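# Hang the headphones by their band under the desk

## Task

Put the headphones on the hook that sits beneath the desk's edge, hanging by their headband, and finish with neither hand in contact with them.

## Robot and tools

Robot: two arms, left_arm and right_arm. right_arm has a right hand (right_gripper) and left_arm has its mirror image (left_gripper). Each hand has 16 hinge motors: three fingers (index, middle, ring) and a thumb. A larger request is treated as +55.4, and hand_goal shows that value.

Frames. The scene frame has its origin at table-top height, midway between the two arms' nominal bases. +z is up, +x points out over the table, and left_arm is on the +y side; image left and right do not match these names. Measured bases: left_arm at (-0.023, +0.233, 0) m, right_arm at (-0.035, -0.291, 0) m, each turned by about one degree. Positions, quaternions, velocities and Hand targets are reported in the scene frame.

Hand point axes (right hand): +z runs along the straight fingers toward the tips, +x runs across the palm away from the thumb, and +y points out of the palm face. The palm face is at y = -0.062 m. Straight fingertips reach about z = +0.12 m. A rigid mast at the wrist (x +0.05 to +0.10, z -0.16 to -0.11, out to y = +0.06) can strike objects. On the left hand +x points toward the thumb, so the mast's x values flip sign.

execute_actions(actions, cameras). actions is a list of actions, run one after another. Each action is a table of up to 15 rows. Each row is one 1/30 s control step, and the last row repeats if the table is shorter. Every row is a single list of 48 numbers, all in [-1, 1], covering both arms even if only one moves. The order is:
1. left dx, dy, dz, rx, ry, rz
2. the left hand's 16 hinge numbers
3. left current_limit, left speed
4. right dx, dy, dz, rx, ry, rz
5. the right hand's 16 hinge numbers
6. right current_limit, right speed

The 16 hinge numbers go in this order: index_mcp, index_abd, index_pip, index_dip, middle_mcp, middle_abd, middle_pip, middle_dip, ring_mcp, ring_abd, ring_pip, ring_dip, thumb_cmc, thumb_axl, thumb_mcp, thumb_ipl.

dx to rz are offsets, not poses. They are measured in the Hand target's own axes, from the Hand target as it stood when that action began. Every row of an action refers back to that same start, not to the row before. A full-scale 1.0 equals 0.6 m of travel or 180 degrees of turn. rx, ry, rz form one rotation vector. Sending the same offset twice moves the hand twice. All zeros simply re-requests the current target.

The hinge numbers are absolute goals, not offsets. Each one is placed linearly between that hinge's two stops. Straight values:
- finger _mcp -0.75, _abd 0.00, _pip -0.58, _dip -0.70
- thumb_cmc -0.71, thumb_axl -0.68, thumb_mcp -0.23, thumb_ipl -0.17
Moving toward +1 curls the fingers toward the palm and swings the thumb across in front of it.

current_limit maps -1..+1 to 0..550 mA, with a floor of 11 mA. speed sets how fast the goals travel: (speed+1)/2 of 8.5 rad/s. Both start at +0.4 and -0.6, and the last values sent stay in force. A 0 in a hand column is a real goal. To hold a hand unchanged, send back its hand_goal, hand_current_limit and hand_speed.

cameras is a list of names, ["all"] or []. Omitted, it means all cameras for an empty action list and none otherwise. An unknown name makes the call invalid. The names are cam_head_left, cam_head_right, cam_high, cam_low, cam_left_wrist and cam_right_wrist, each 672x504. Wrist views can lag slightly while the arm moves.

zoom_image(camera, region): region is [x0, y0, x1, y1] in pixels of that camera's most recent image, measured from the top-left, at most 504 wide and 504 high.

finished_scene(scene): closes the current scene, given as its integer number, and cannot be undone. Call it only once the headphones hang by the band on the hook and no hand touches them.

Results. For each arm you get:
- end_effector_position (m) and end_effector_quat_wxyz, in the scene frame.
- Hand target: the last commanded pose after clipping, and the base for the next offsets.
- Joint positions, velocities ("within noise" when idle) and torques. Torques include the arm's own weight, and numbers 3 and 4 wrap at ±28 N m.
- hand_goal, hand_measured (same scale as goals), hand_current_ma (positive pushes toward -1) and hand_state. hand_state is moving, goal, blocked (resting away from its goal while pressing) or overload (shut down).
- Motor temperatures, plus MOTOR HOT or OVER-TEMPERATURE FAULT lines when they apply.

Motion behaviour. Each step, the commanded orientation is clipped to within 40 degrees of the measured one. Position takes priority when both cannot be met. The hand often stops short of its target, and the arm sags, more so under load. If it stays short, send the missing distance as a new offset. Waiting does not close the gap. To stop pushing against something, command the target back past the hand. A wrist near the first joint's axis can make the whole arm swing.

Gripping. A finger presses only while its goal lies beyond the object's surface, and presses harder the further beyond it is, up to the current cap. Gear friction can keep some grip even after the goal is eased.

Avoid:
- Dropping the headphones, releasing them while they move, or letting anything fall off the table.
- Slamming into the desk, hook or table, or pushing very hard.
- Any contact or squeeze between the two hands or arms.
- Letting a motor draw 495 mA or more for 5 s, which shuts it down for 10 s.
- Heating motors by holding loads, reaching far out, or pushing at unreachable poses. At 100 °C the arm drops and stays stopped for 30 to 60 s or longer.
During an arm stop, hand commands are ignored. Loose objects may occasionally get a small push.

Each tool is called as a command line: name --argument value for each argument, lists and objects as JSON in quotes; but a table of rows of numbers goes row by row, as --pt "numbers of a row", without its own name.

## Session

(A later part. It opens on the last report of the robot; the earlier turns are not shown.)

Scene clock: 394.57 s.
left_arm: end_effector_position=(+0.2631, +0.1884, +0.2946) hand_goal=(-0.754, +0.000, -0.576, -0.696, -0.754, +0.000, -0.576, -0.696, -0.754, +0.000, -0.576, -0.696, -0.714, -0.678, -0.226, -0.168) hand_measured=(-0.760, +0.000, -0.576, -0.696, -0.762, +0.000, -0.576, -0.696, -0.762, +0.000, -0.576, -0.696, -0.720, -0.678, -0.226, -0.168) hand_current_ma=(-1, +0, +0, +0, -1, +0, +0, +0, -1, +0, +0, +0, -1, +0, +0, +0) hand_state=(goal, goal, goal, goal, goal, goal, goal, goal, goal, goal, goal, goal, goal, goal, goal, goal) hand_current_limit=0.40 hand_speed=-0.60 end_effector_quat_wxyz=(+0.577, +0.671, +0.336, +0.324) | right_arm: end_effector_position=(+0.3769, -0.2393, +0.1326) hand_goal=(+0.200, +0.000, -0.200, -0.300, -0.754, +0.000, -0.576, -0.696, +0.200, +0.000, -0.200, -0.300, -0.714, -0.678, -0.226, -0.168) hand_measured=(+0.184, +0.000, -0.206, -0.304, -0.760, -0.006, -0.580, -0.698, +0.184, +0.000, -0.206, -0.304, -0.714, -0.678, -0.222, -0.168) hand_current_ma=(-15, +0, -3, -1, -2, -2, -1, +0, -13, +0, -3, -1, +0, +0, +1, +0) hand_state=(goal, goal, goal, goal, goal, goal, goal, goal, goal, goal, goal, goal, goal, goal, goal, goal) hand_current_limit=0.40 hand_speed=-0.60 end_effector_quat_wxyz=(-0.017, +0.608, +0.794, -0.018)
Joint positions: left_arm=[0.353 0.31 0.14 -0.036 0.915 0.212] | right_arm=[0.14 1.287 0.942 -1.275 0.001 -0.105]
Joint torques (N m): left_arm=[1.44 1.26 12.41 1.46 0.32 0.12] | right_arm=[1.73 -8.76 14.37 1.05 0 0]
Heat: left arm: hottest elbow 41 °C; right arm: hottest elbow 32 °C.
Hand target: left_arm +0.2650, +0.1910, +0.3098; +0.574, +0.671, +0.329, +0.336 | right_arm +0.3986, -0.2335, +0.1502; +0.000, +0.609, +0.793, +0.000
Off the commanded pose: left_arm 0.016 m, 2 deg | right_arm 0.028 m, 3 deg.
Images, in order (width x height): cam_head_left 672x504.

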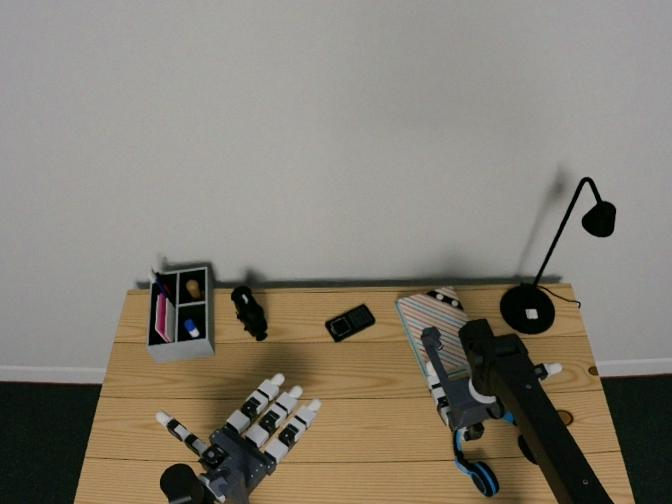

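execute_actions --actions '[[[0,0,0,0,0,0,-0.754,0,-0.576,-0.696,-0.754,0,-0.576,-0.696,-0.754,0,-0.576,-0.696,-0.714,-0.678,-0.226,-0.168,0.4,-0.6,0.0158,0.0215,0,0,0,0,0.2,0,-0.2,-0.3,-0.754,0,-0.576,-0.696,0.2,0,-0.2,-0.3,-0.714,-0.678,-0.226,-0.168,0.4,-0.6]],[[0,0,0,0,0,0,-0.754,0,-0.576,-0.696,-0.754,0,-0.576,-0.696,-0.754,0,-0.576,-0.696,-0.714,-0.678,-0.226,-0.168,0.4,-0.6,0.0158,0.0215,0,0,0,0,0.2,0,-0.2,-0.3,-0.754,0,-0.576,-0.696,0.2,0,-0.2,-0.3,-0.714,-0.678,-0.226,-0.168,0.4,-0.6]],[[0,0,0,0,0,0,-0.754,0,-0.576,-0.696,-0.754,0,-0.576,-0.696,-0.754,0,-0.576,-0.696,-0.714,-0.678,-0.226,-0.168,0.4,-0.6,0.0158,0.0215,0,0,0,0,0.2,0,-0.2,-0.3,-0.754,0,-0.576,-0.696,0.2,0,-0.2,-0.3,-0.714,-0.678,-0.226,-0.168,0.4,-0.6]],[[0,0,0,0,0,0,-0.754,0,-0.576,-0.696,-0.754,0,-0.576,-0.696,-0.754,0,-0.576,-0.696,-0.714,-0.678,-0.226,-0.168,0.4,-0.6,-0.0158,-0.06,-0.005,0,0,0,0.2,0,-0.2,-0.3,-0.754,0,-0.576,-0.696,0.2,0,-0.2,-0.3,-0.714,-0.678,-0.226,-0.168,0.4,-0.6]],[[0,0,0,0,0,0,-0.754,0,-0.576,-0.696,-0.754,0,-0.576,-0.696,-0.754,0,-0.576,-0.696,-0.714,-0.678,-0.226,-0.168,0.4,-0.6,-0.01,0,-0.065,0,0,0,0.2,0,-0.2,-0.3,-0.754,0,-0.576,-0.696,0.2,0,-0.2,-0.3,-0.714,-0.678,-0.226,-0.168,0.4,-0.6]],[[0,0,0,0,0,0,-0.754,0,-0.576,-0.696,-0.754,0,-0.576,-0.696,-0.754,0,-0.576,-0.696,-0.714,-0.678,-0.226,-0.168,0.4,-0.6,-0.01,0,-0.065,0,0,0,0.2,0,-0.2,-0.3,-0.754,0,-0.576,-0.696,0.2,0,-0.2,-0.3,-0.714,-0.678,-0.226,-0.168,0.4,-0.6]]]' --cameras '["cam_head_left", "cam_high", "cam_head_right"]'

zoom_image --camera "cam_head_left" --region '[420, 330, 580, 490]'

zoom_image --camera "cam_high" --region '[100, 240, 300, 440]'

Scene clock: 421.47 s.
left_arm: end_effector_position=(+0.2631, +0.1884, +0.2946) hand_goal=(-0.754, +0.000, -0.576, -0.696, -0.754, +0.000, -0.576, -0.696, -0.754, +0.000, -0.576, -0.696, -0.714, -0.678, -0.226, -0.168) hand_measured=(-0.760, +0.000, -0.576, -0.696, -0.762, +0.000, -0.576, -0.696, -0.762, +0.000, -0.576, -0.696, -0.720, -0.678, -0.226, -0.168) hand_current_ma=(-1, +0, +0, +0, -1, +0, +0, +0, -1, +0, +0, +0, -1, +0, +0, +0) hand_state=(goal, goal, goal, goal, goal, goal, goal, goal, goal, goal, goal, goal, goal, goal, goal, goal) hand_current_limit=0.40 hand_speed=-0.60 end_effector_quat_wxyz=(+0.577, +0.671, +0.336, +0.324) | right_arm: end_effector_position=(+0.3883, -0.2253, +0.2131) hand_goal=(+0.200, +0.000, -0.200, -0.300, -0.754, +0.000, -0.576, -0.696, +0.200, +0.000, -0.200, -0.300, -0.714, -0.678, -0.226, -0.168) hand_measured=(+0.184, +0.000, -0.206, -0.304, -0.754, -0.004, -0.578, -0.698, +0.184, +0.000, -0.206, -0.304, -0.714, -0.678, -0.222, -0.168) hand_current_ma=(-15, +0, -3, -1, +0, -1, +0, +0, -13, +0, -3, -1, +0, +0, +1, +0) hand_state=(goal, goal, goal, goal, goal, goal, goal, goal, goal, goal, goal, goal, goal, goal, goal, goal) hand_current_limit=0.40 hand_speed=-0.60 end_effector_quat_wxyz=(-0.009, +0.609, +0.793, -0.011)
Joint positions: left_arm=[0.353 0.31 0.14 -0.036 0.915 0.212] | right_arm=[0.176 1.259 1.13 -1.47 0.001 -0.065]
Joint torques (N m): left_arm=[1.38 1.32 12.41 1.46 0.32 0.11] | right_arm=[0.32 -9.35 14.53 -0.02 0.02 -0.15]
Heat: left arm: hottest elbow 41 °C; right arm: hottest elbow 34 °C.
Hand target: left_arm +0.2650, +0.1910, +0.3098; +0.574, +0.671, +0.329, +0.336 | right_arm +0.3993, -0.2261, +0.2311; +0.000, +0.609, +0.793, +0.000
Off the commanded pose: left_arm 0.016 m, 2 deg | right_arm 0.021 m, 2 deg.
Images, in order (width x height): cam_head_left 672x504, cam_head_right 672x504, cam_high 672x504.

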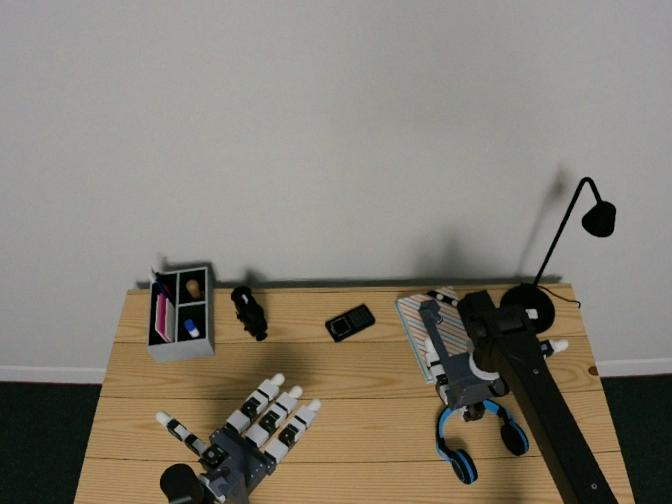

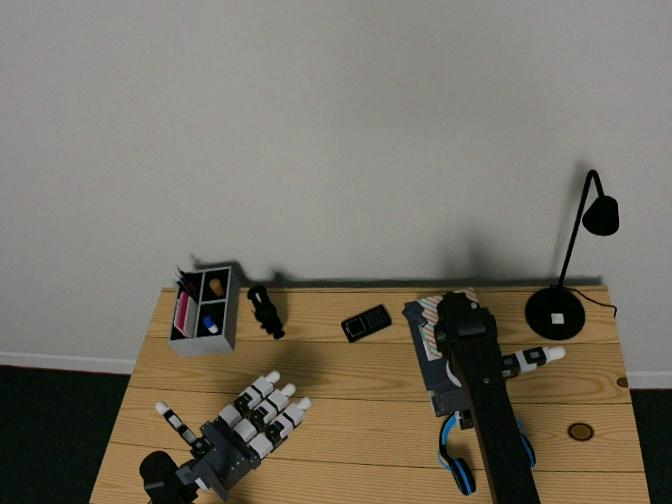

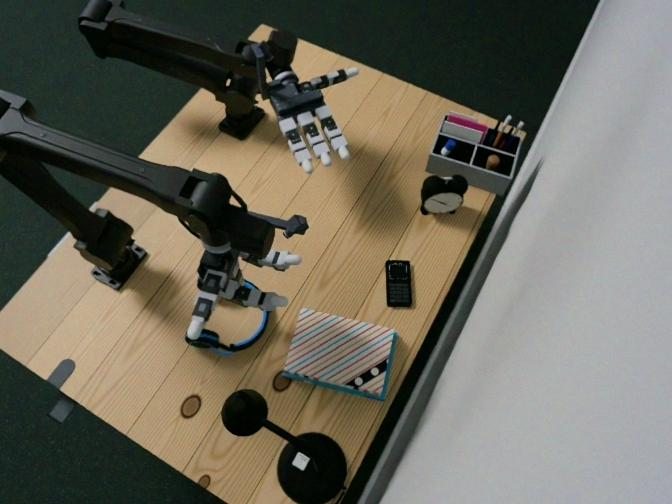

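Scaled by 3.150 from the camera's 672x504 image, which has a finer 960x720 frame.

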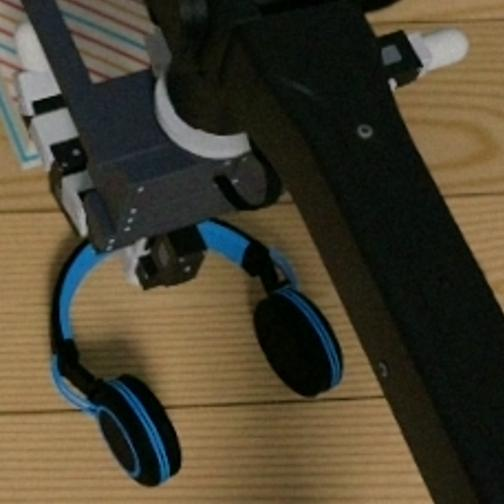

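Scaled by 2.520 from the camera's 672x504 image, which has a finer 960x720 frame.

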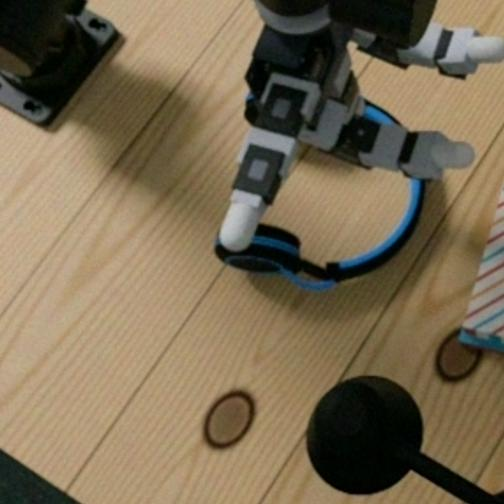

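execute_actions --actions '[[[0,0,0,0,0,0,-0.754,0,-0.576,-0.696,-0.754,0,-0.576,-0.696,-0.754,0,-0.576,-0.696,-0.714,-0.678,-0.226,-0.168,0.4,-0.6,-0.0099,-0.0325,-0.0492,0,0,0,0.2,0,-0.2,-0.3,-0.754,0,-0.576,-0.696,0.2,0,-0.2,-0.3,-0.714,-0.678,-0.226,-0.168,0.4,-0.6]],[[0,0,0,0,0,0,-0.754,0,-0.576,-0.696,-0.754,0,-0.576,-0.696,-0.754,0,-0.576,-0.696,-0.714,-0.678,-0.226,-0.168,0.4,-0.6,-0.0099,-0.0325,-0.0492,0,0,0,0.137,0,-0.5,-0.5,-0.2,0,-0.576,-0.696,0.137,0,-0.5,-0.5,-0.2,-0.678,-0.226,-0.168,0.4,-0.6]],[[0,0,0,0,0,0,-0.754,0,-0.576,-0.696,-0.754,0,-0.576,-0.696,-0.754,0,-0.576,-0.696,-0.714,-0.678,-0.226,-0.168,0.4,-0.6,-0.0099,-0.0325,-0.0492,0,0,0,0.137,0,-0.869,-0.696,0.137,0,-0.869,-0.696,0.137,0,-0.869,-0.696,0.571,-0.678,0.056,-0.114,0.4,-0.6]],[[0,0,0,0,0,0,-0.754,0,-0.576,-0.696,-0.754,0,-0.576,-0.696,-0.754,0,-0.576,-0.696,-0.714,-0.678,-0.226,-0.168,0.4,-0.6,-0.0099,-0.0325,-0.0492,0,0,0,0.137,0,-0.869,-0.696,0.137,0,-0.869,-0.696,0.137,0,-0.869,-0.696,0.571,-0.678,0.056,-0.114,0.4,-0.6]],[[0,0,0,0,0,0,-0.754,0,-0.576,-0.696,-0.754,0,-0.576,-0.696,-0.754,0,-0.576,-0.696,-0.714,-0.678,-0.226,-0.168,0.4,-0.6,-0.017,0.0125,0.0388,0.0673,-0.0273,-0.0982,0.137,0,-0.869,-0.696,0.137,0,-0.869,-0.696,0.137,0,-0.869,-0.696,0.571,-0.678,0.056,-0.114,0.4,-0.6]],[[0,0,0,0,0,0,-0.754,0,-0.576,-0.696,-0.754,0,-0.576,-0.696,-0.754,0,-0.576,-0.696,-0.714,-0.678,-0.226,-0.168,0.4,-0.6,-0.018,0.0152,0.0373,0.0673,-0.0273,-0.0982,0.137,0,-0.869,-0.696,0.137,0,-0.869,-0.696,0.137,0,-0.869,-0.696,0.571,-0.678,0.056,-0.114,0.4,-0.6]],[[0,0,0,0,0,0,-0.754,0,-0.576,-0.696,-0.754,0,-0.576,-0.696,-0.754,0,-0.576,-0.696,-0.714,-0.678,-0.226,-0.168,0.4,-0.6,-0.02,0.017,0.0355,0.0673,-0.0273,-0.0982,0.137,0,-0.869,-0.696,0.137,0,-0.869,-0.696,0.137,0,-0.869,-0.696,0.571,-0.678,0.056,-0.114,0.4,-0.6]],[[0,0,0,0,0,0,-0.754,0,-0.576,-0.696,-0.754,0,-0.576,-0.696,-0.754,0,-0.576,-0.696,-0.714,-0.678,-0.226,-0.168,0.4,-0.6,-0.0222,0.0178,0.0338,0.0673,-0.0273,-0.0982,0.137,0,-0.869,-0.696,0.137,0,-0.869,-0.696,0.137,0,-0.869,-0.696,0.571,-0.678,0.056,-0.114,0.4,-0.6]],[[0,0,0,0,0,0,-0.754,0,-0.576,-0.696,-0.754,0,-0.576,-0.696,-0.754,0,-0.576,-0.696,-0.714,-0.678,-0.226,-0.168,0.4,-0.6,-0.025,0.0175,0.032,0.0673,-0.0273,-0.0982,0.137,0,-0.869,-0.696,0.137,0,-0.869,-0.696,0.137,0,-0.869,-0.696,0.571,-0.678,0.056,-0.114,0.4,-0.6]],[[0,0,0,0,0,0,-0.754,0,-0.576,-0.696,-0.754,0,-0.576,-0.696,-0.754,0,-0.576,-0.696,-0.714,-0.678,-0.226,-0.168,0.4,-0.6,-0.0275,0.0158,0.0307,0.0673,-0.0273,-0.0982,0.137,0,-0.869,-0.696,0.137,0,-0.869,-0.696,0.137,0,-0.869,-0.696,0.571,-0.678,0.056,-0.114,0.4,-0.6]]]' --cameras '["cam_head_left", "cam_high"]'

zoom_image --camera "cam_head_left" --region '[420, 330, 580, 490]'

zoom_image --camera "cam_high" --region '[100, 240, 300, 440]'

Scene clock: 460.73 s.
left_arm: end_effector_position=(+0.2631, +0.1884, +0.2946) hand_goal=(-0.754, +0.000, -0.576, -0.696, -0.754, +0.000, -0.576, -0.696, -0.754, +0.000, -0.576, -0.696, -0.714, -0.678, -0.226, -0.168) hand_measured=(-0.760, +0.000, -0.576, -0.696, -0.762, +0.000, -0.576, -0.696, -0.762, +0.000, -0.576, -0.696, -0.720, -0.678, -0.226, -0.168) hand_current_ma=(-1, +0, +0, +0, -1, +0, +0, +0, -1, +0, +0, +0, -1, +0, +0, +0) hand_state=(goal, goal, goal, goal, goal, goal, goal, goal, goal, goal, goal, goal, goal, goal, goal, goal) hand_current_limit=0.40 hand_speed=-0.60 end_effector_quat_wxyz=(+0.577, +0.671, +0.336, +0.324) | right_arm: end_effector_position=(+0.3890, -0.3174, +0.2074) hand_goal=(+0.136, +0.000, -0.870, -0.696, +0.136, +0.000, -0.870, -0.696, +0.136, +0.000, -0.870, -0.696, +0.570, -0.678, +0.056, -0.114) hand_measured=(+0.136, +0.000, -0.870, -0.694, +0.136, -0.002, -0.870, -0.698, +0.136, +0.000, -0.870, -0.694, +0.568, -0.678, +0.058, -0.114) hand_current_ma=(+0, +0, +0, +1, +0, +0, +0, +0, +0, +0, +0, +1, -1, +0, +1, +0) hand_state=(goal, goal, goal, goal, goal, goal, goal, goal, goal, goal, goal, goal, goal, goal, goal, goal) hand_current_limit=0.40 hand_speed=-0.60 end_effector_quat_wxyz=(-0.152, -0.332, +0.769, -0.524)
Joint positions: left_arm=[0.353 0.31 0.14 -0.036 0.915 0.212] | right_arm=[0.21 1.601 1.379 -1.581 1.142 -2.007]
Joint torques (N m): left_arm=[1.44 1.38 12.4 1.46 0.32 0.12] | right_arm=[1.03 -15.79 9.35 0.38 0.98 -0.31]
Motor temperatures (°C): left_arm=[19 22 41 17 18 20] | right_arm=[16 21 38 18 20 19]
Heat: left arm: hottest elbow 41 °C; right arm: hottest elbow 38 °C.
Hand target: left_arm +0.2650, +0.1910, +0.3098; +0.574, +0.671, +0.329, +0.336 | right_arm +0.3893, -0.3170, +0.2096; -0.144, -0.334, +0.771, -0.523
Off the commanded pose: left_arm 0.016 m, 2 deg | right_arm 0.002 m, 1 deg.
Images, in order (width x height): cam_head_left 672x504, cam_high 672x504.

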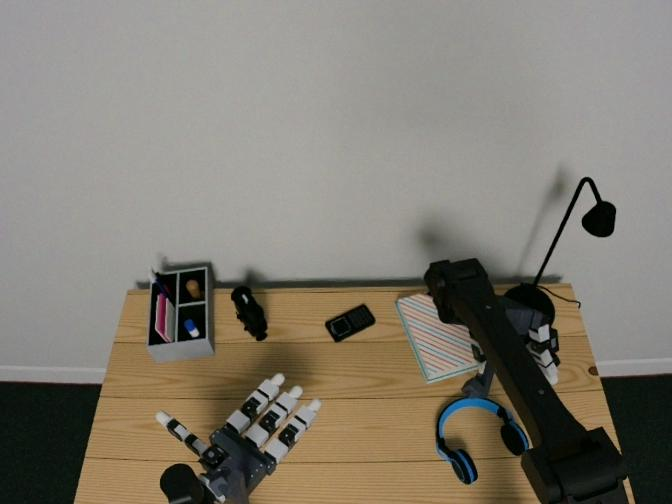

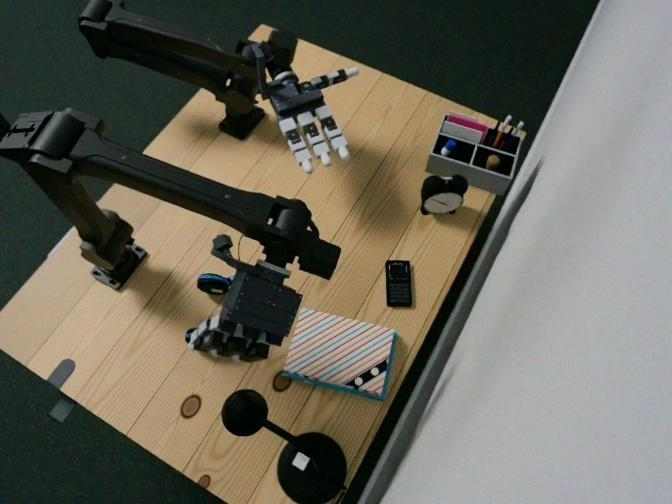

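Scaled by 3.150 from the camera's 672x504 image, which has a finer 960x720 frame.

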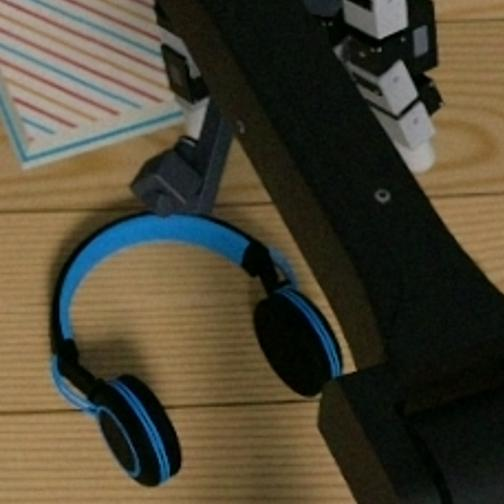

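Scaled by 2.520 from the camera's 672x504 image, which has a finer 960x720 frame.

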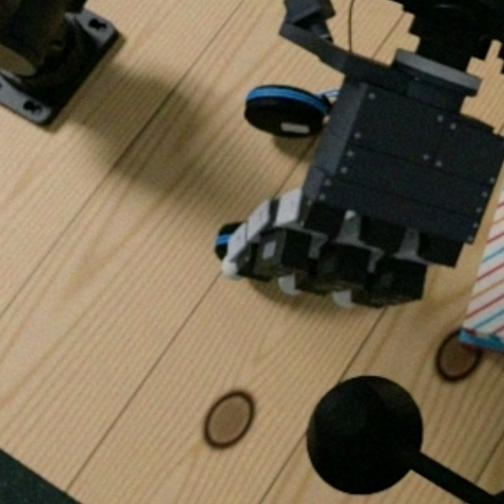

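execute_actions --actions '[[[0,0,0,0,0,0,-0.754,0,-0.576,-0.696,-0.754,0,-0.576,-0.696,-0.754,0,-0.576,-0.696,-0.714,-0.678,-0.226,-0.168,0.4,-0.6,0,0.0289,0.0167,0,0,0,0.137,0,-0.869,-0.696,0.137,0,-0.869,-0.696,0.137,0,-0.869,-0.696,0.571,-0.678,0.056,-0.114,0.4,-0.6]],[[0,0,0,0,0,0,-0.754,0,-0.576,-0.696,-0.754,0,-0.576,-0.696,-0.754,0,-0.576,-0.696,-0.714,-0.678,-0.226,-0.168,0.4,-0.6,0,0.0289,0.0167,0,0,0,0.137,0,-0.869,-0.696,0.137,0,-0.869,-0.696,0.137,0,-0.869,-0.696,0.571,-0.678,0.056,-0.114,0.4,-0.6]],[[0,0,0,0,0,0,-0.754,0,-0.576,-0.696,-0.754,0,-0.576,-0.696,-0.754,0,-0.576,-0.696,-0.714,-0.678,-0.226,-0.168,0.4,-0.6,0,0.0289,0.0167,0,0,0,0.137,0,-0.869,-0.696,0.137,0,-0.869,-0.696,0.137,0,-0.869,-0.696,0.571,-0.678,0.056,-0.114,0.4,-0.6]],[[0,0,0,0,0,0,-0.754,0,-0.576,-0.696,-0.754,0,-0.576,-0.696,-0.754,0,-0.576,-0.696,-0.714,-0.678,-0.226,-0.168,0.4,-0.6,0,0.0289,0.0167,0,0,0,0.137,0,-0.869,-0.696,0.137,0,-0.869,-0.696,0.137,0,-0.869,-0.696,0.571,-0.678,0.056,-0.114,0.4,-0.6]],[[0,0,0,0,0,0,-0.754,0,-0.576,-0.696,-0.754,0,-0.576,-0.696,-0.754,0,-0.576,-0.696,-0.714,-0.678,-0.226,-0.168,0.4,-0.6,0,0.0289,0.0167,0,0,0,0.137,0,-0.869,-0.696,0.137,0,-0.869,-0.696,0.137,0,-0.869,-0.696,0.571,-0.678,0.056,-0.114,0.4,-0.6]]]' --cameras '["cam_head_left", "cam_right_wrist", "cam_high"]'

zoom_image --camera "cam_high" --region '[150, 240, 310, 400]'

Scene clock: 483.63 s.
left_arm: end_effector_position=(+0.2631, +0.1884, +0.2946) hand_goal=(-0.754, +0.000, -0.576, -0.696, -0.754, +0.000, -0.576, -0.696, -0.754, +0.000, -0.576, -0.696, -0.714, -0.678, -0.226, -0.168) hand_measured=(-0.760, +0.000, -0.576, -0.696, -0.762, +0.000, -0.576, -0.696, -0.762, +0.000, -0.576, -0.696, -0.720, -0.678, -0.226, -0.168) hand_current_ma=(-1, +0, +0, +0, -1, +0, +0, +0, -1, +0, +0, +0, -1, +0, +0, +0) hand_state=(goal, goal, goal, goal, goal, goal, goal, goal, goal, goal, goal, goal, goal, goal, goal, goal) hand_current_limit=0.40 hand_speed=-0.60 end_effector_quat_wxyz=(+0.577, +0.671, +0.336, +0.324) | right_arm: end_effector_position=(+0.3360, -0.3390, +0.1248) hand_goal=(+0.136, +0.000, -0.870, -0.696, +0.136, +0.000, -0.870, -0.696, +0.136, +0.000, -0.870, -0.696, +0.570, -0.678, +0.056, -0.114) hand_measured=(+0.136, +0.000, -0.870, -0.694, +0.136, -0.002, -0.870, -0.698, +0.136, +0.000, -0.870, -0.694, +0.568, -0.678, +0.058, -0.114) hand_current_ma=(+0, +0, +0, +1, +0, +0, +0, +0, +0, +0, +0, +1, -1, +0, +1, +0) hand_state=(goal, goal, goal, goal, goal, goal, goal, goal, goal, goal, goal, goal, goal, goal, goal, goal) hand_current_limit=0.40 hand_speed=-0.60 end_effector_quat_wxyz=(-0.150, -0.336, +0.769, -0.523)
Joint positions: left_arm=[0.353 0.31 0.14 -0.036 0.915 0.212] | right_arm=[0.188 1.519 1.056 -1.273 1.145 -2.081]
Joint torques (N m): left_arm=[1.38 1.32 12.4 1.46 0.32 0.11] | right_arm=[0.38 -13.39 8.92 0.42 1.07 -0.32]
Heat: left arm: hottest elbow 41 °C; right arm: hottest elbow 35 °C.
Hand target: left_arm +0.2650, +0.1910, +0.3098; +0.574, +0.671, +0.329, +0.336 | right_arm +0.3379, -0.3424, +0.1274; -0.145, -0.334, +0.770, -0.523
Off the commanded pose: left_arm 0.016 m, 2 deg | right_arm 0.005 m, 1 deg.
joint sent to its limit (right arm) — joint 6 (wrist roll), lower limit. The joint targets still meet the commanded pose.
camera_calibration:
cam_right_wrist: T_world_to_cam=[[0.105912, 0.390037, -0.914688, 0.246047], [0.598681, 0.709447, 0.371841, -0.048612], [0.793955, -0.586989, -0.158368, -0.318238], [0, 0, 0, 1]] pos_world=[0.255711, -0.248282, 0.192733]
Images, in order (width x height): cam_head_left 672x504, cam_high 672x504, cam_right_wrist 672x504.

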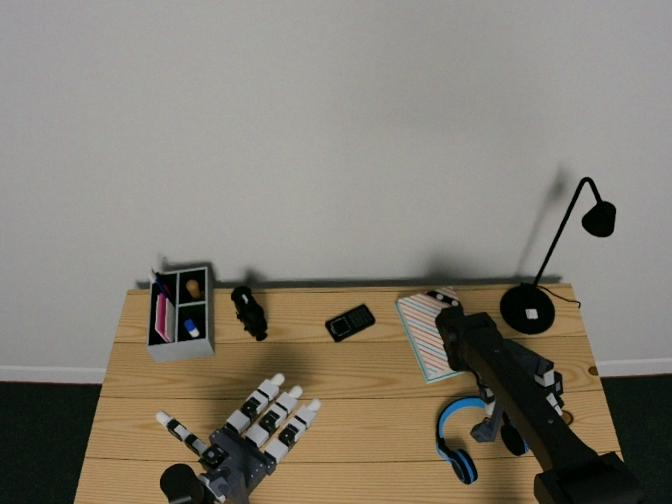

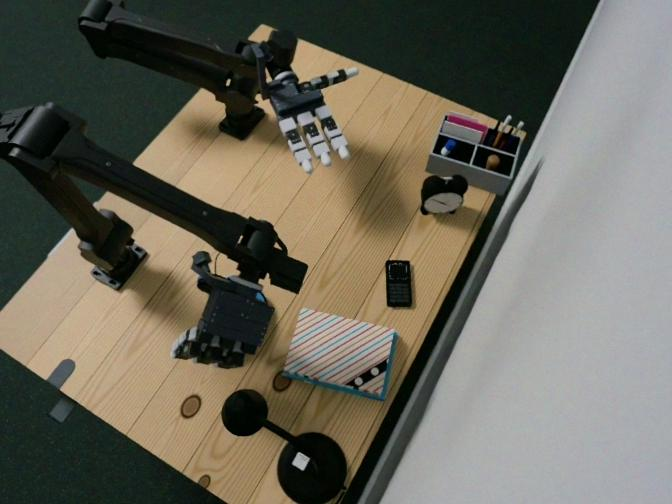

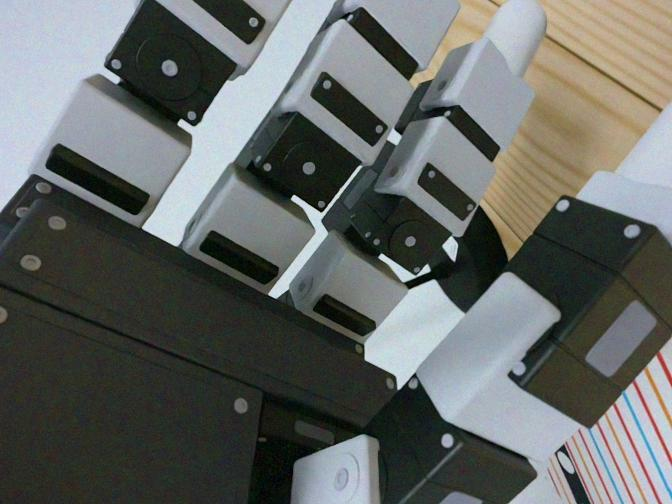

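Scaled by 3.150 from the camera's 672x504 image, which has a finer 960x720 frame.

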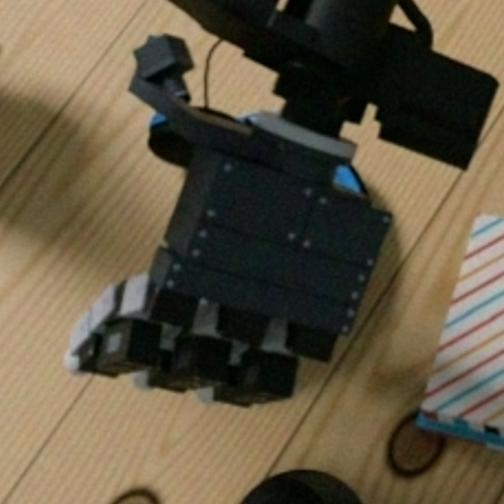

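execute_actions --actions '[[[0,0,0,0,0,0,-0.754,0,-0.576,-0.696,-0.754,0,-0.576,-0.696,-0.754,0,-0.576,-0.696,-0.714,-0.678,-0.226,-0.168,0.4,-0.6,0,0.0278,0.0161,0,0,0,0.137,0,-0.869,-0.696,0.137,0,-0.869,-0.696,0.137,0,-0.869,-0.696,0.571,-0.678,0.056,-0.114,0.4,-0.6]],[[0,0,0,0,0,0,-0.754,0,-0.576,-0.696,-0.754,0,-0.576,-0.696,-0.754,0,-0.576,-0.696,-0.714,-0.678,-0.226,-0.168,0.4,-0.6,0,0.0278,0.0161,0,0,0,0.137,0,-0.869,-0.696,0.137,0,-0.869,-0.696,0.137,0,-0.869,-0.696,0.571,-0.678,0.056,-0.114,0.4,-0.6]],[[0,0,0,0,0,0,-0.754,0,-0.576,-0.696,-0.754,0,-0.576,-0.696,-0.754,0,-0.576,-0.696,-0.714,-0.678,-0.226,-0.168,0.4,-0.6,0,0.0278,0.0161,0,0,0,0.137,0,-0.869,-0.696,0.137,0,-0.869,-0.696,0.137,0,-0.869,-0.696,0.571,-0.678,0.056,-0.114,0.4,-0.6]],[[0,0,0,0,0,0,-0.754,0,-0.576,-0.696,-0.754,0,-0.576,-0.696,-0.754,0,-0.576,-0.696,-0.714,-0.678,-0.226,-0.168,0.4,-0.6,0,0.0278,0.0161,0,0,0,0.137,0,-0.869,-0.696,0.137,0,-0.869,-0.696,0.137,0,-0.869,-0.696,0.571,-0.678,0.056,-0.114,0.4,-0.6]]]' --cameras '["cam_head_left", "cam_right_wrist", "cam_low"]'

zoom_image --camera "cam_head_left" --region '[420, 330, 580, 490]'

Scene clock: 500.00 s.
left_arm: end_effector_position=(+0.2631, +0.1884, +0.2946) hand_goal=(-0.754, +0.000, -0.576, -0.696, -0.754, +0.000, -0.576, -0.696, -0.754, +0.000, -0.576, -0.696, -0.714, -0.678, -0.226, -0.168) hand_measured=(-0.760, +0.000, -0.576, -0.696, -0.762, +0.000, -0.576, -0.696, -0.762, +0.000, -0.576, -0.696, -0.720, -0.678, -0.226, -0.168) hand_current_ma=(-1, +0, +0, +0, -1, +0, +0, +0, -1, +0, +0, +0, -1, +0, +0, +0) hand_state=(goal, goal, goal, goal, goal, goal, goal, goal, goal, goal, goal, goal, goal, goal, goal, goal) hand_current_limit=0.40 hand_speed=-0.60 end_effector_quat_wxyz=(+0.577, +0.671, +0.336, +0.324) | right_arm: end_effector_position=(+0.2966, -0.3583, +0.0650) hand_goal=(+0.136, +0.000, -0.870, -0.696, +0.136, +0.000, -0.870, -0.696, +0.136, +0.000, -0.870, -0.696, +0.570, -0.678, +0.056, -0.114) hand_measured=(+0.136, +0.000, -0.870, -0.694, +0.136, -0.002, -0.870, -0.698, +0.136, +0.000, -0.870, -0.694, +0.568, -0.678, +0.058, -0.114) hand_current_ma=(+0, +0, +0, +1, +0, +0, +0, +0, +0, +0, +0, +1, -1, +0, +1, +0) hand_state=(goal, goal, goal, goal, goal, goal, goal, goal, goal, goal, goal, goal, goal, goal, goal, goal) hand_current_limit=0.40 hand_speed=-0.60 end_effector_quat_wxyz=(-0.154, -0.323, +0.770, -0.528)
Joint positions: left_arm=[0.353 0.31 0.14 -0.036 0.915 0.212] | right_arm=[0.161 1.512 0.858 -1.072 1.161 -2.082]
Joint torques (N m): left_arm=[1.44 1.38 12.41 1.46 0.32 0.12] | right_arm=[0.38 -11.16 7.94 0.46 1.1 -0.32]
Motor temperatures (°C): left_arm=[19 22 42 17 18 20] | right_arm=[16 22 33 18 21 19]
Heat: left arm: hottest elbow 42 °C; right arm: hottest elbow 33 °C.
Hand target: left_arm +0.2650, +0.1910, +0.3098; +0.574, +0.671, +0.329, +0.336 | right_arm +0.2983, -0.3620, +0.0641; -0.145, -0.334, +0.771, -0.523
Off the commanded pose: left_arm 0.016 m, 2 deg | right_arm 0.004 m, 2 deg.
joint sent to its limit (right arm) — joint 6 (wrist roll), lower limit. The joint targets still meet the commanded pose.
camera_calibration:
cam_right_wrist: T_world_to_cam=[[0.126121, 0.375079, -0.918373, 0.191918], [0.611272, 0.699745, 0.369734, 0.00380989], [0.781307, -0.608007, -0.141023, -0.312761], [0, 0, 0, 1]] pos_world=[0.217828, -0.264811, 0.130738]
Images, in order (width x height): cam_head_left 672x504, cam_low 672x504, cam_right_wrist 672x504.

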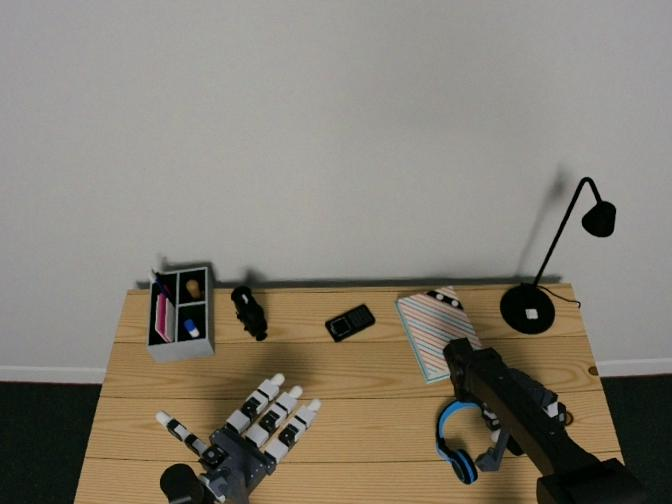

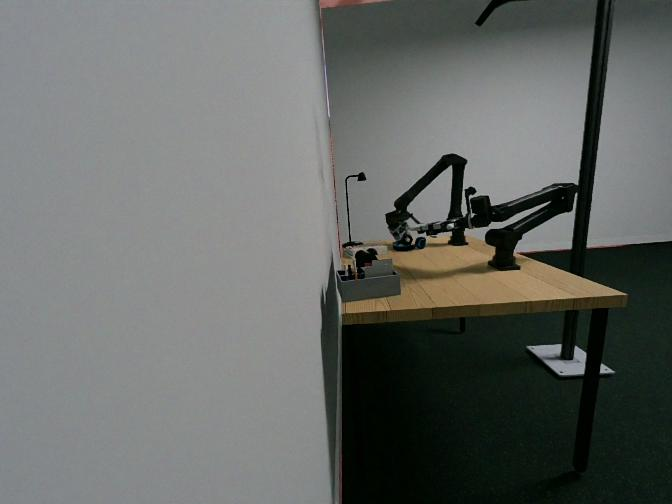

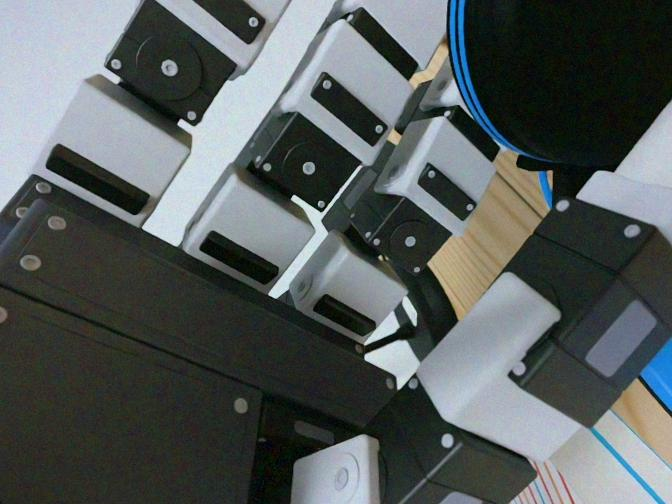

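Scaled by 3.150 from the camera's 672x504 image, which has a finer 960x720 frame.

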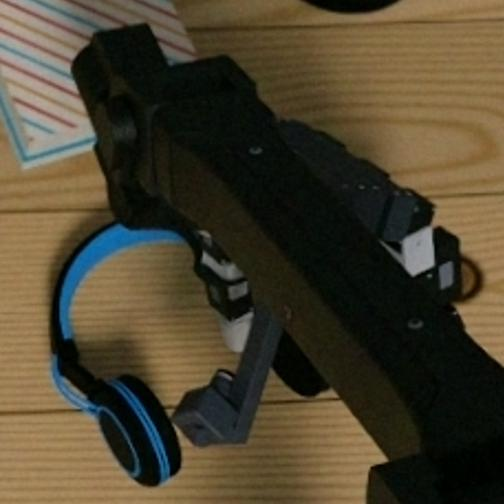

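execute_actions --actions '[[[0,0,0,0,0,0,-0.754,0,-0.576,-0.696,-0.754,0,-0.576,-0.696,-0.754,0,-0.576,-0.696,-0.714,-0.678,-0.226,-0.168,0.4,-0.6,0,0.002,0.0015,0,0,0,0.28,0,-0.869,-0.696,0.28,0,-0.869,-0.696,0.28,0,-0.869,-0.696,0.571,-0.678,0.2,-0.25,0.3,-0.75]],[[0,0,0,0,0,0,-0.754,0,-0.576,-0.696,-0.754,0,-0.576,-0.696,-0.754,0,-0.576,-0.696,-0.714,-0.678,-0.226,-0.168,0.4,-0.6,0,0,0,0,0,0,0.4,0,-0.869,-0.696,0.4,0,-0.869,-0.696,0.35,0,-0.869,-0.696,0.571,-0.678,0.3,-0.3,0.2,-0.75]],[[0,0,0,0,0,0,-0.754,0,-0.576,-0.696,-0.754,0,-0.576,-0.696,-0.754,0,-0.576,-0.696,-0.714,-0.678,-0.226,-0.168,0.4,-0.6,0,0,0,0,0,0,0.5,0,-0.869,-0.696,0.5,0,-0.869,-0.696,0.4,0,-0.869,-0.696,0.571,-0.678,0.4,-0.3,0.2,-0.75]]]' --cameras '["cam_head_left", "cam_right_wrist", "cam_high"]'

zoom_image --camera "cam_head_left" --region '[420, 330, 580, 490]'

Scene clock: 511.70 s.
left_arm: end_effector_position=(+0.2631, +0.1884, +0.2946) hand_goal=(-0.754, +0.000, -0.576, -0.696, -0.754, +0.000, -0.576, -0.696, -0.754, +0.000, -0.576, -0.696, -0.714, -0.678, -0.226, -0.168) hand_measured=(-0.760, +0.000, -0.576, -0.696, -0.762, +0.000, -0.576, -0.696, -0.762, +0.000, -0.576, -0.696, -0.720, -0.678, -0.226, -0.168) hand_current_ma=(-1, +0, +0, +0, -1, +0, +0, +0, -1, +0, +0, +0, -1, +0, +0, +0) hand_state=(goal, goal, goal, goal, goal, goal, goal, goal, goal, goal, goal, goal, goal, goal, goal, goal) hand_current_limit=0.40 hand_speed=-0.60 end_effector_quat_wxyz=(+0.577, +0.671, +0.336, +0.324) | right_arm: end_effector_position=(+0.2978, -0.3591, +0.0650) hand_goal=(+0.500, +0.000, -0.870, -0.696, +0.500, +0.000, -0.870, -0.696, +0.400, +0.000, -0.870, -0.696, +0.570, -0.678, +0.400, -0.300) hand_measured=(+0.372, -0.004, -0.890, -0.694, +0.408, -0.010, -0.888, -0.706, +0.396, +0.000, -0.870, -0.694, +0.566, -0.678, +0.242, -0.328) hand_current_ma=(-330, -1, -20, +0, -232, -5, -17, -7, -2, +0, +0, +1, -1, +0, -330, -51) hand_state=(blocked, goal, blocked, goal, blocked, goal, goal, goal, goal, goal, goal, goal, goal, goal, blocked, blocked) hand_current_limit=0.20 hand_speed=-0.75 end_effector_quat_wxyz=(-0.153, -0.321, +0.770, -0.530)
Joint positions: left_arm=[0.353 0.31 0.14 -0.036 0.915 0.212] | right_arm=[0.159 1.512 0.858 -1.067 1.163 -2.082]
Joint torques (N m): left_arm=[1.49 1.38 12.41 1.47 0.32 0.11] | right_arm=[0.32 -11.16 7.61 0.44 0.95 -0.32]
Heat: left arm: hottest elbow 42 °C; right arm: hottest elbow 32 °C.
Hand target: left_arm +0.2650, +0.1910, +0.3098; +0.574, +0.671, +0.329, +0.336 | right_arm +0.2976, -0.3625, +0.0629; -0.145, -0.334, +0.771, -0.523
Off the commanded pose: left_arm 0.016 m, 2 deg | right_arm 0.004 m, 2 deg.
joint sent to its limit (right arm) — joint 6 (wrist roll), lower limit. The joint targets still meet the commanded pose.
camera_calibration:
cam_right_wrist: T_world_to_cam=[[0.13198, 0.37341, -0.91823, 0.189739], [0.610149, 0.69945, 0.372139, 0.003752], [0.781216, -0.609372, -0.135523, -0.314979], [0, 0, 0, 1]] pos_world=[0.218736, -0.265414, 0.130141]
Images, in order (width x height): cam_head_left 672x504, cam_high 672x504, cam_right_wrist 672x504.

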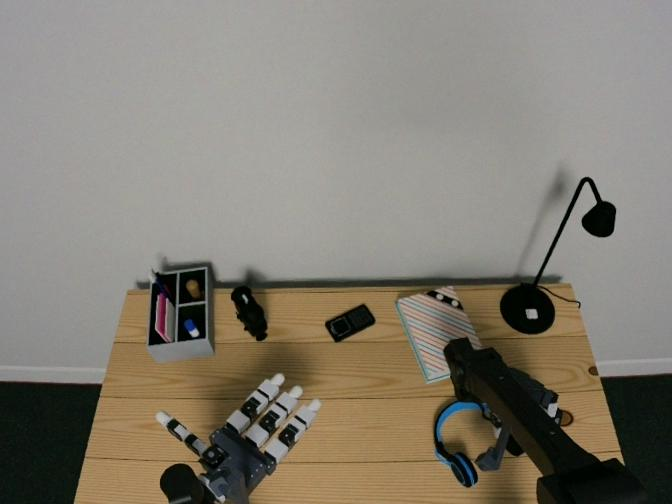

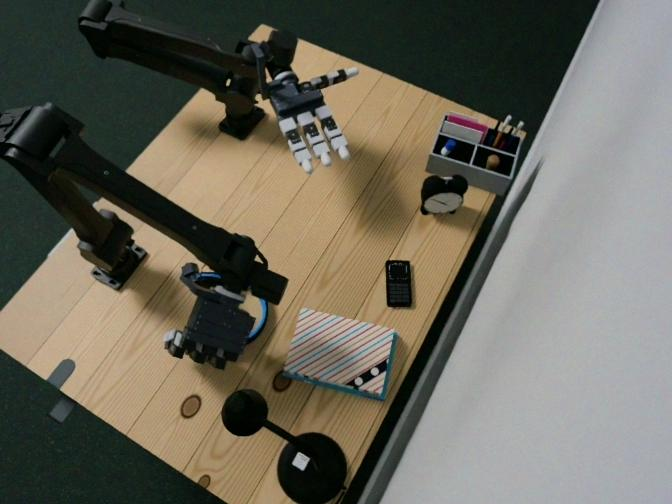

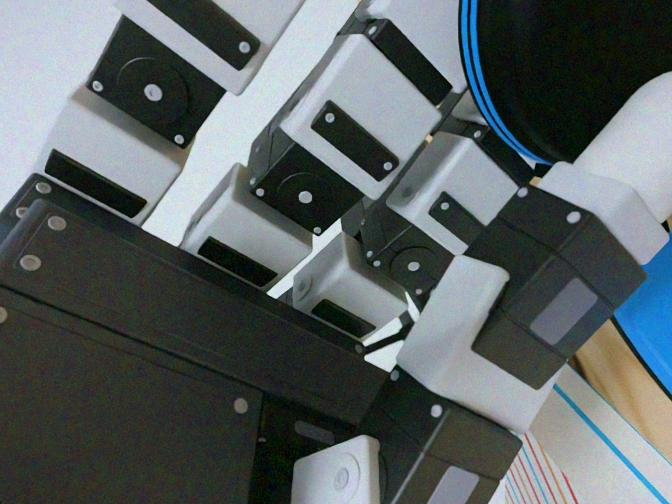

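Scaled by 3.150 from the camera's 672x504 image, which has a finer 960x720 frame.

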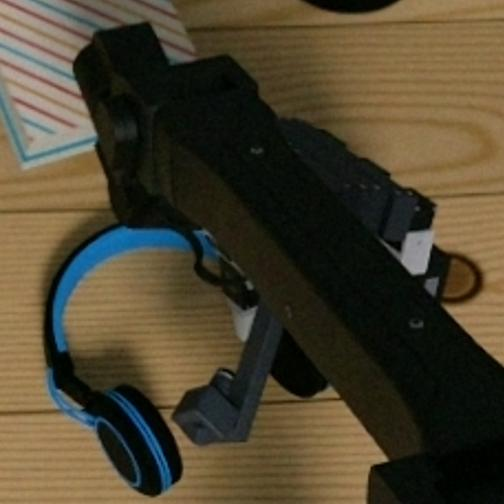

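execute_actions --actions '[[[0,0,0,0,0,0,-0.754,0,-0.576,-0.696,-0.754,0,-0.576,-0.696,-0.754,0,-0.576,-0.696,-0.714,-0.678,-0.226,-0.168,0.4,-0.6,0,0,0,0,0,0,0.56,0,-0.869,-0.696,0.56,0,-0.869,-0.696,0.4,0,-0.869,-0.696,0.571,-0.678,0.45,-0.25,0.3,-0.75]],[[0,0,0,0,0,0,-0.754,0,-0.576,-0.696,-0.754,0,-0.576,-0.696,-0.754,0,-0.576,-0.696,-0.714,-0.678,-0.226,-0.168,0.4,-0.6,0,0,0,0,0,0,0.6,0,-0.869,-0.696,0.6,0,-0.869,-0.696,0.4,0,-0.869,-0.696,0.571,-0.678,0.5,-0.2,0.5,-0.8]],[[0,0,0,0,0,0,-0.754,0,-0.576,-0.696,-0.754,0,-0.576,-0.696,-0.754,0,-0.576,-0.696,-0.714,-0.678,-0.226,-0.168,0.4,-0.6,0.0192,-0.0237,-0.0137,0,0,0,0.6,0,-0.869,-0.696,0.6,0,-0.869,-0.696,0.4,0,-0.869,-0.696,0.571,-0.678,0.5,-0.2,0.5,-0.8]],[[0,0,0,0,0,0,-0.754,0,-0.576,-0.696,-0.754,0,-0.576,-0.696,-0.754,0,-0.576,-0.696,-0.714,-0.678,-0.226,-0.168,0.4,-0.6,0.0383,-0.0473,-0.0273,0,0,0,0.6,0,-0.869,-0.696,0.6,0,-0.869,-0.696,0.4,0,-0.869,-0.696,0.571,-0.678,0.5,-0.2,0.5,-0.8]]]' --cameras '["cam_high"]'

zoom_image --camera "cam_high" --region '[120, 220, 320, 420]'

Scene clock: 578.77 s.
left_arm: end_effector_position=(+0.2631, +0.1884, +0.2946) hand_goal=(-0.754, +0.000, -0.576, -0.696, -0.754, +0.000, -0.576, -0.696, -0.754, +0.000, -0.576, -0.696, -0.714, -0.678, -0.226, -0.168) hand_measured=(-0.760, +0.000, -0.576, -0.696, -0.762, +0.000, -0.576, -0.696, -0.762, +0.000, -0.576, -0.696, -0.720, -0.678, -0.226, -0.168) hand_current_ma=(-1, +0, +0, +0, -1, +0, +0, +0, -1, +0, +0, +0, -1, +0, +0, +0) hand_state=(goal, goal, goal, goal, goal, goal, goal, goal, goal, goal, goal, goal, goal, goal, goal, goal) hand_current_limit=0.40 hand_speed=-0.60 end_effector_quat_wxyz=(+0.577, +0.671, +0.336, +0.324) | right_arm: end_effector_position=(+0.2838, -0.3617, +0.1071) hand_goal=(+0.600, +0.000, -0.870, -0.696, +0.600, +0.000, -0.870, -0.696, +0.400, +0.000, -0.870, -0.696, +0.570, -0.678, +0.500, -0.200) hand_measured=(+0.378, +0.006, -0.904, -0.696, +0.494, +0.000, -0.902, -0.714, +0.396, +0.000, -0.870, -0.694, +0.522, -0.702, +0.218, -0.302) hand_current_ma=(-412, +2, -44, +0, -293, +0, -39, -15, -2, +0, +0, +1, -77, -36, -413, -396) hand_state=(blocked, goal, blocked, goal, blocked, goal, blocked, goal, goal, goal, goal, goal, blocked, blocked, blocked, blocked) hand_current_limit=0.50 hand_speed=-0.80 end_effector_quat_wxyz=(-0.164, -0.327, +0.767, -0.528)
Joint positions: left_arm=[0.353 0.31 0.14 -0.036 0.915 0.212] | right_arm=[0.159 1.424 0.89 -1.217 1.164 -2.079]
Joint torques (N m): left_arm=[1.38 1.44 12.42 1.47 0.32 0.11] | right_arm=[0.44 -11.22 12.59 -0.83 0.99 -0.37]
Heat: left arm: hottest elbow 42 °C; right arm: hottest elbow 30 °C.
Hand target: left_arm +0.2650, +0.1910, +0.3098; +0.574, +0.671, +0.329, +0.336 | right_arm +0.2975, -0.3625, +0.1231; -0.145, -0.334, +0.770, -0.523
Off the commanded pose: left_arm 0.016 m, 2 deg | right_arm 0.021 m, 3 deg.
joint sent to its limit (right arm) — joint 6 (wrist roll), lower limit. The joint targets still meet the commanded pose.
Images, in order (width x height): cam_high 672x504.

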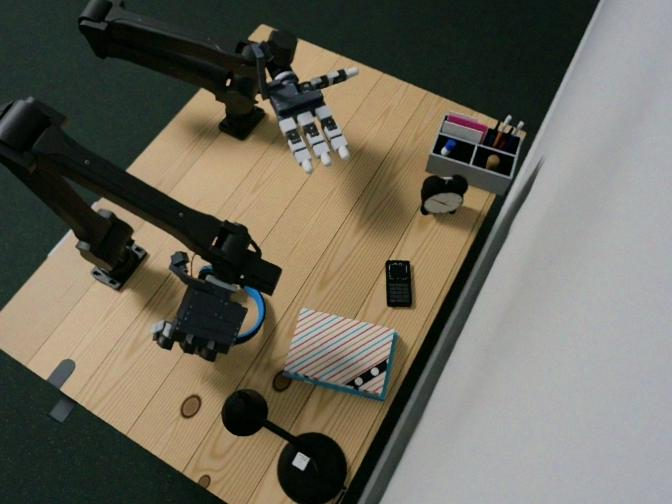

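Scaled by 2.520 from the camera's 672x504 image, which has a finer 960x720 frame.

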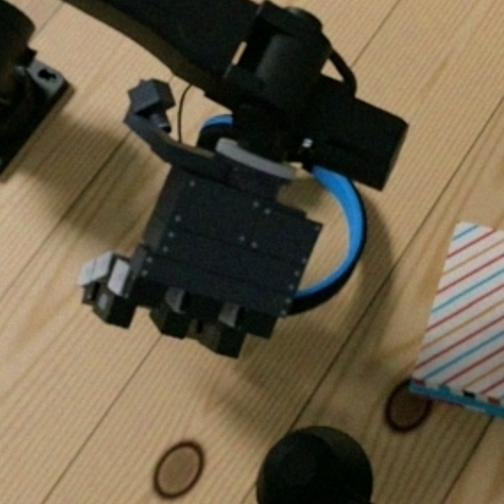

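execute_actions --actions '[[[0,0,0,0,0,0,-0.754,0,-0.576,-0.696,-0.754,0,-0.576,-0.696,-0.754,0,-0.576,-0.696,-0.714,-0.678,-0.226,-0.168,0.4,-0.6,0.0412,-0.0508,-0.0293,0,0,0,0.6,0,-0.869,-0.696,0.6,0,-0.869,-0.696,0.4,0,-0.869,-0.696,0.571,-0.678,0.5,-0.2,0.5,-0.8]],[[0,0,0,0,0,0,-0.754,0,-0.576,-0.696,-0.754,0,-0.576,-0.696,-0.754,0,-0.576,-0.696,-0.714,-0.678,-0.226,-0.168,0.4,-0.6,0.0412,-0.0508,-0.0293,0,0,0,0.6,0,-0.869,-0.696,0.6,0,-0.869,-0.696,0.4,0,-0.869,-0.696,0.571,-0.678,0.5,-0.2,0.5,-0.8]],[[0,0,0,0,0,0,-0.754,0,-0.576,-0.696,-0.754,0,-0.576,-0.696,-0.754,0,-0.576,-0.696,-0.714,-0.678,-0.226,-0.168,0.4,-0.6,0.0412,-0.0508,-0.0293,0.0054,-0.0067,-0.0039,0.6,0,-0.869,-0.696,0.6,0,-0.869,-0.696,0.4,0,-0.869,-0.696,0.571,-0.678,0.5,-0.2,0.5,-0.8]],[[0,0,0,0,0,0,-0.754,0,-0.576,-0.696,-0.754,0,-0.576,-0.696,-0.754,0,-0.576,-0.696,-0.714,-0.678,-0.226,-0.168,0.4,-0.6,0.0412,-0.0508,-0.0293,0,0,0,0.6,0,-0.869,-0.696,0.6,0,-0.869,-0.696,0.4,0,-0.869,-0.696,0.571,-0.678,0.5,-0.2,0.5,-0.8]],[[0,0,0,0,0,0,-0.754,0,-0.576,-0.696,-0.754,0,-0.576,-0.696,-0.754,0,-0.576,-0.696,-0.714,-0.678,-0.226,-0.168,0.4,-0.6,0.0235,-0.009,0.0158,-0.0565,0.0447,0.0971,0.6,0,-0.869,-0.696,0.6,0,-0.869,-0.696,0.4,0,-0.869,-0.696,0.571,-0.678,0.5,-0.2,0.5,-0.8]],[[0,0,0,0,0,0,-0.754,0,-0.576,-0.696,-0.754,0,-0.576,-0.696,-0.754,0,-0.576,-0.696,-0.714,-0.678,-0.226,-0.168,0.4,-0.6,0.017,-0.018,0.0163,-0.0565,0.0447,0.0971,0.6,0,-0.869,-0.696,0.6,0,-0.869,-0.696,0.4,0,-0.869,-0.696,0.571,-0.678,0.5,-0.2,0.5,-0.8]],[[0,0,0,0,0,0,-0.754,0,-0.576,-0.696,-0.754,0,-0.576,-0.696,-0.754,0,-0.576,-0.696,-0.714,-0.678,-0.226,-0.168,0.4,-0.6,0.008,-0.0245,0.0147,-0.0565,0.0447,0.0971,0.6,0,-0.869,-0.696,0.6,0,-0.869,-0.696,0.4,0,-0.869,-0.696,0.571,-0.678,0.5,-0.2,0.5,-0.8]],[[0,0,0,0,0,0,-0.754,0,-0.576,-0.696,-0.754,0,-0.576,-0.696,-0.754,0,-0.576,-0.696,-0.714,-0.678,-0.226,-0.168,0.4,-0.6,-0.002,-0.0275,0.0108,-0.0565,0.0447,0.0971,0.6,0,-0.869,-0.696,0.6,0,-0.869,-0.696,0.4,0,-0.869,-0.696,0.571,-0.678,0.5,-0.2,0.5,-0.8]],[[0,0,0,0,0,0,-0.754,0,-0.576,-0.696,-0.754,0,-0.576,-0.696,-0.754,0,-0.576,-0.696,-0.714,-0.678,-0.226,-0.168,0.4,-0.6,-0.0118,-0.0267,0.0053,-0.0565,0.0447,0.0971,0.6,0,-0.869,-0.696,0.6,0,-0.869,-0.696,0.4,0,-0.869,-0.696,0.571,-0.678,0.5,-0.2,0.5,-0.8]]]' --cameras '["cam_high"]'

zoom_image --camera "cam_high" --region '[60, 200, 320, 460]'

Scene clock: 606.70 s.
left_arm: end_effector_position=(+0.2631, +0.1884, +0.2946) hand_goal=(-0.754, +0.000, -0.576, -0.696, -0.754, +0.000, -0.576, -0.696, -0.754, +0.000, -0.576, -0.696, -0.714, -0.678, -0.226, -0.168) hand_measured=(-0.760, +0.000, -0.576, -0.696, -0.762, +0.000, -0.576, -0.696, -0.762, +0.000, -0.576, -0.696, -0.720, -0.678, -0.226, -0.168) hand_current_ma=(-1, +0, +0, +0, -1, +0, +0, +0, -1, +0, +0, +0, -1, +0, +0, +0) hand_state=(goal, goal, goal, goal, goal, goal, goal, goal, goal, goal, goal, goal, goal, goal, goal, goal) hand_current_limit=0.40 hand_speed=-0.60 end_effector_quat_wxyz=(+0.577, +0.671, +0.336, +0.324) | right_arm: end_effector_position=(+0.2722, -0.4401, +0.3237) hand_goal=(+0.600, +0.000, -0.870, -0.696, +0.600, +0.000, -0.870, -0.696, +0.400, +0.000, -0.870, -0.696, +0.570, -0.678, +0.500, -0.200) hand_measured=(+0.378, +0.014, -0.910, -0.698, +0.500, +0.010, -0.914, -0.720, +0.394, +0.000, -0.870, -0.694, +0.524, -0.706, +0.216, -0.296) hand_current_ma=(-412, +9, -54, -1, -261, +5, -63, -24, -3, +0, +0, +1, -73, -42, -413, -362) hand_state=(blocked, goal, blocked, goal, blocked, goal, blocked, blocked, goal, goal, goal, goal, blocked, blocked, blocked, blocked) hand_current_limit=0.50 hand_speed=-0.80 end_effector_quat_wxyz=(+0.062, +0.459, +0.869, -0.173)
Joint positions: left_arm=[0.353 0.31 0.14 -0.036 0.915 0.212] | right_arm=[-0.469 1.013 1.24 -1.682 0.352 -1.068]
Joint torques (N m): left_arm=[1.49 1.38 12.37 1.47 0.32 0.12] | right_arm=[1.2 -7.06 11.69 0.59 -0.12 0.19]
Heat: left arm: hottest elbow 42 °C; right arm: hottest elbow 34 °C.
Hand target: left_arm +0.2650, +0.1910, +0.3098; +0.574, +0.671, +0.329, +0.336 | right_arm +0.2719, -0.4392, +0.3334; -0.098, +0.509, +0.830, -0.208
Off the commanded pose: left_arm 0.016 m, 2 deg | right_arm 0.010 m, 20 deg.
joint sent to its limit (right arm) — joint 4 (wrist pitch), lower limit. The joint targets are off in orientation, not in position.
Images, in order (width x height): cam_high 672x504.

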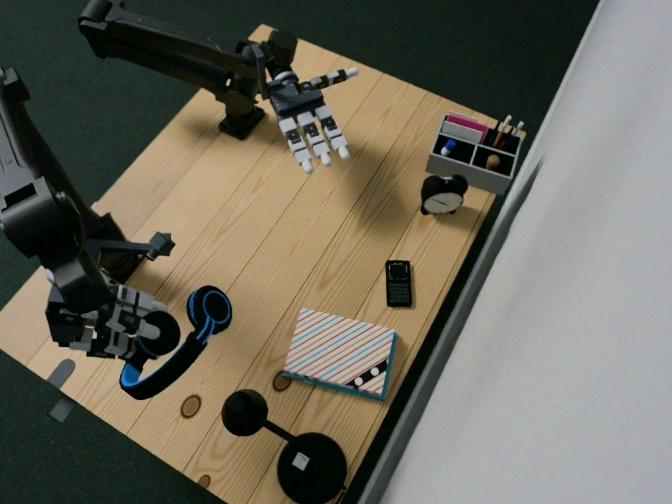

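Scaled by 1.938 from the camera's 672x504 image, which has a finer 960x720 frame.

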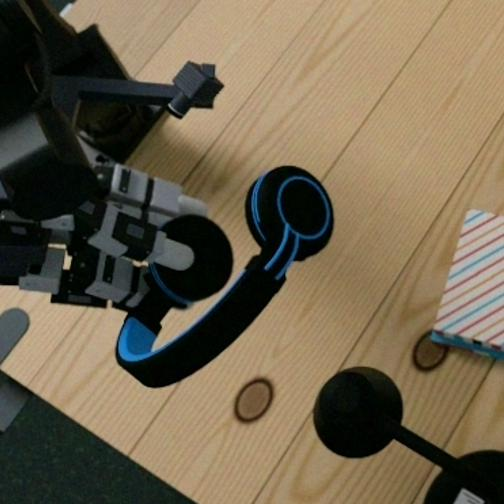

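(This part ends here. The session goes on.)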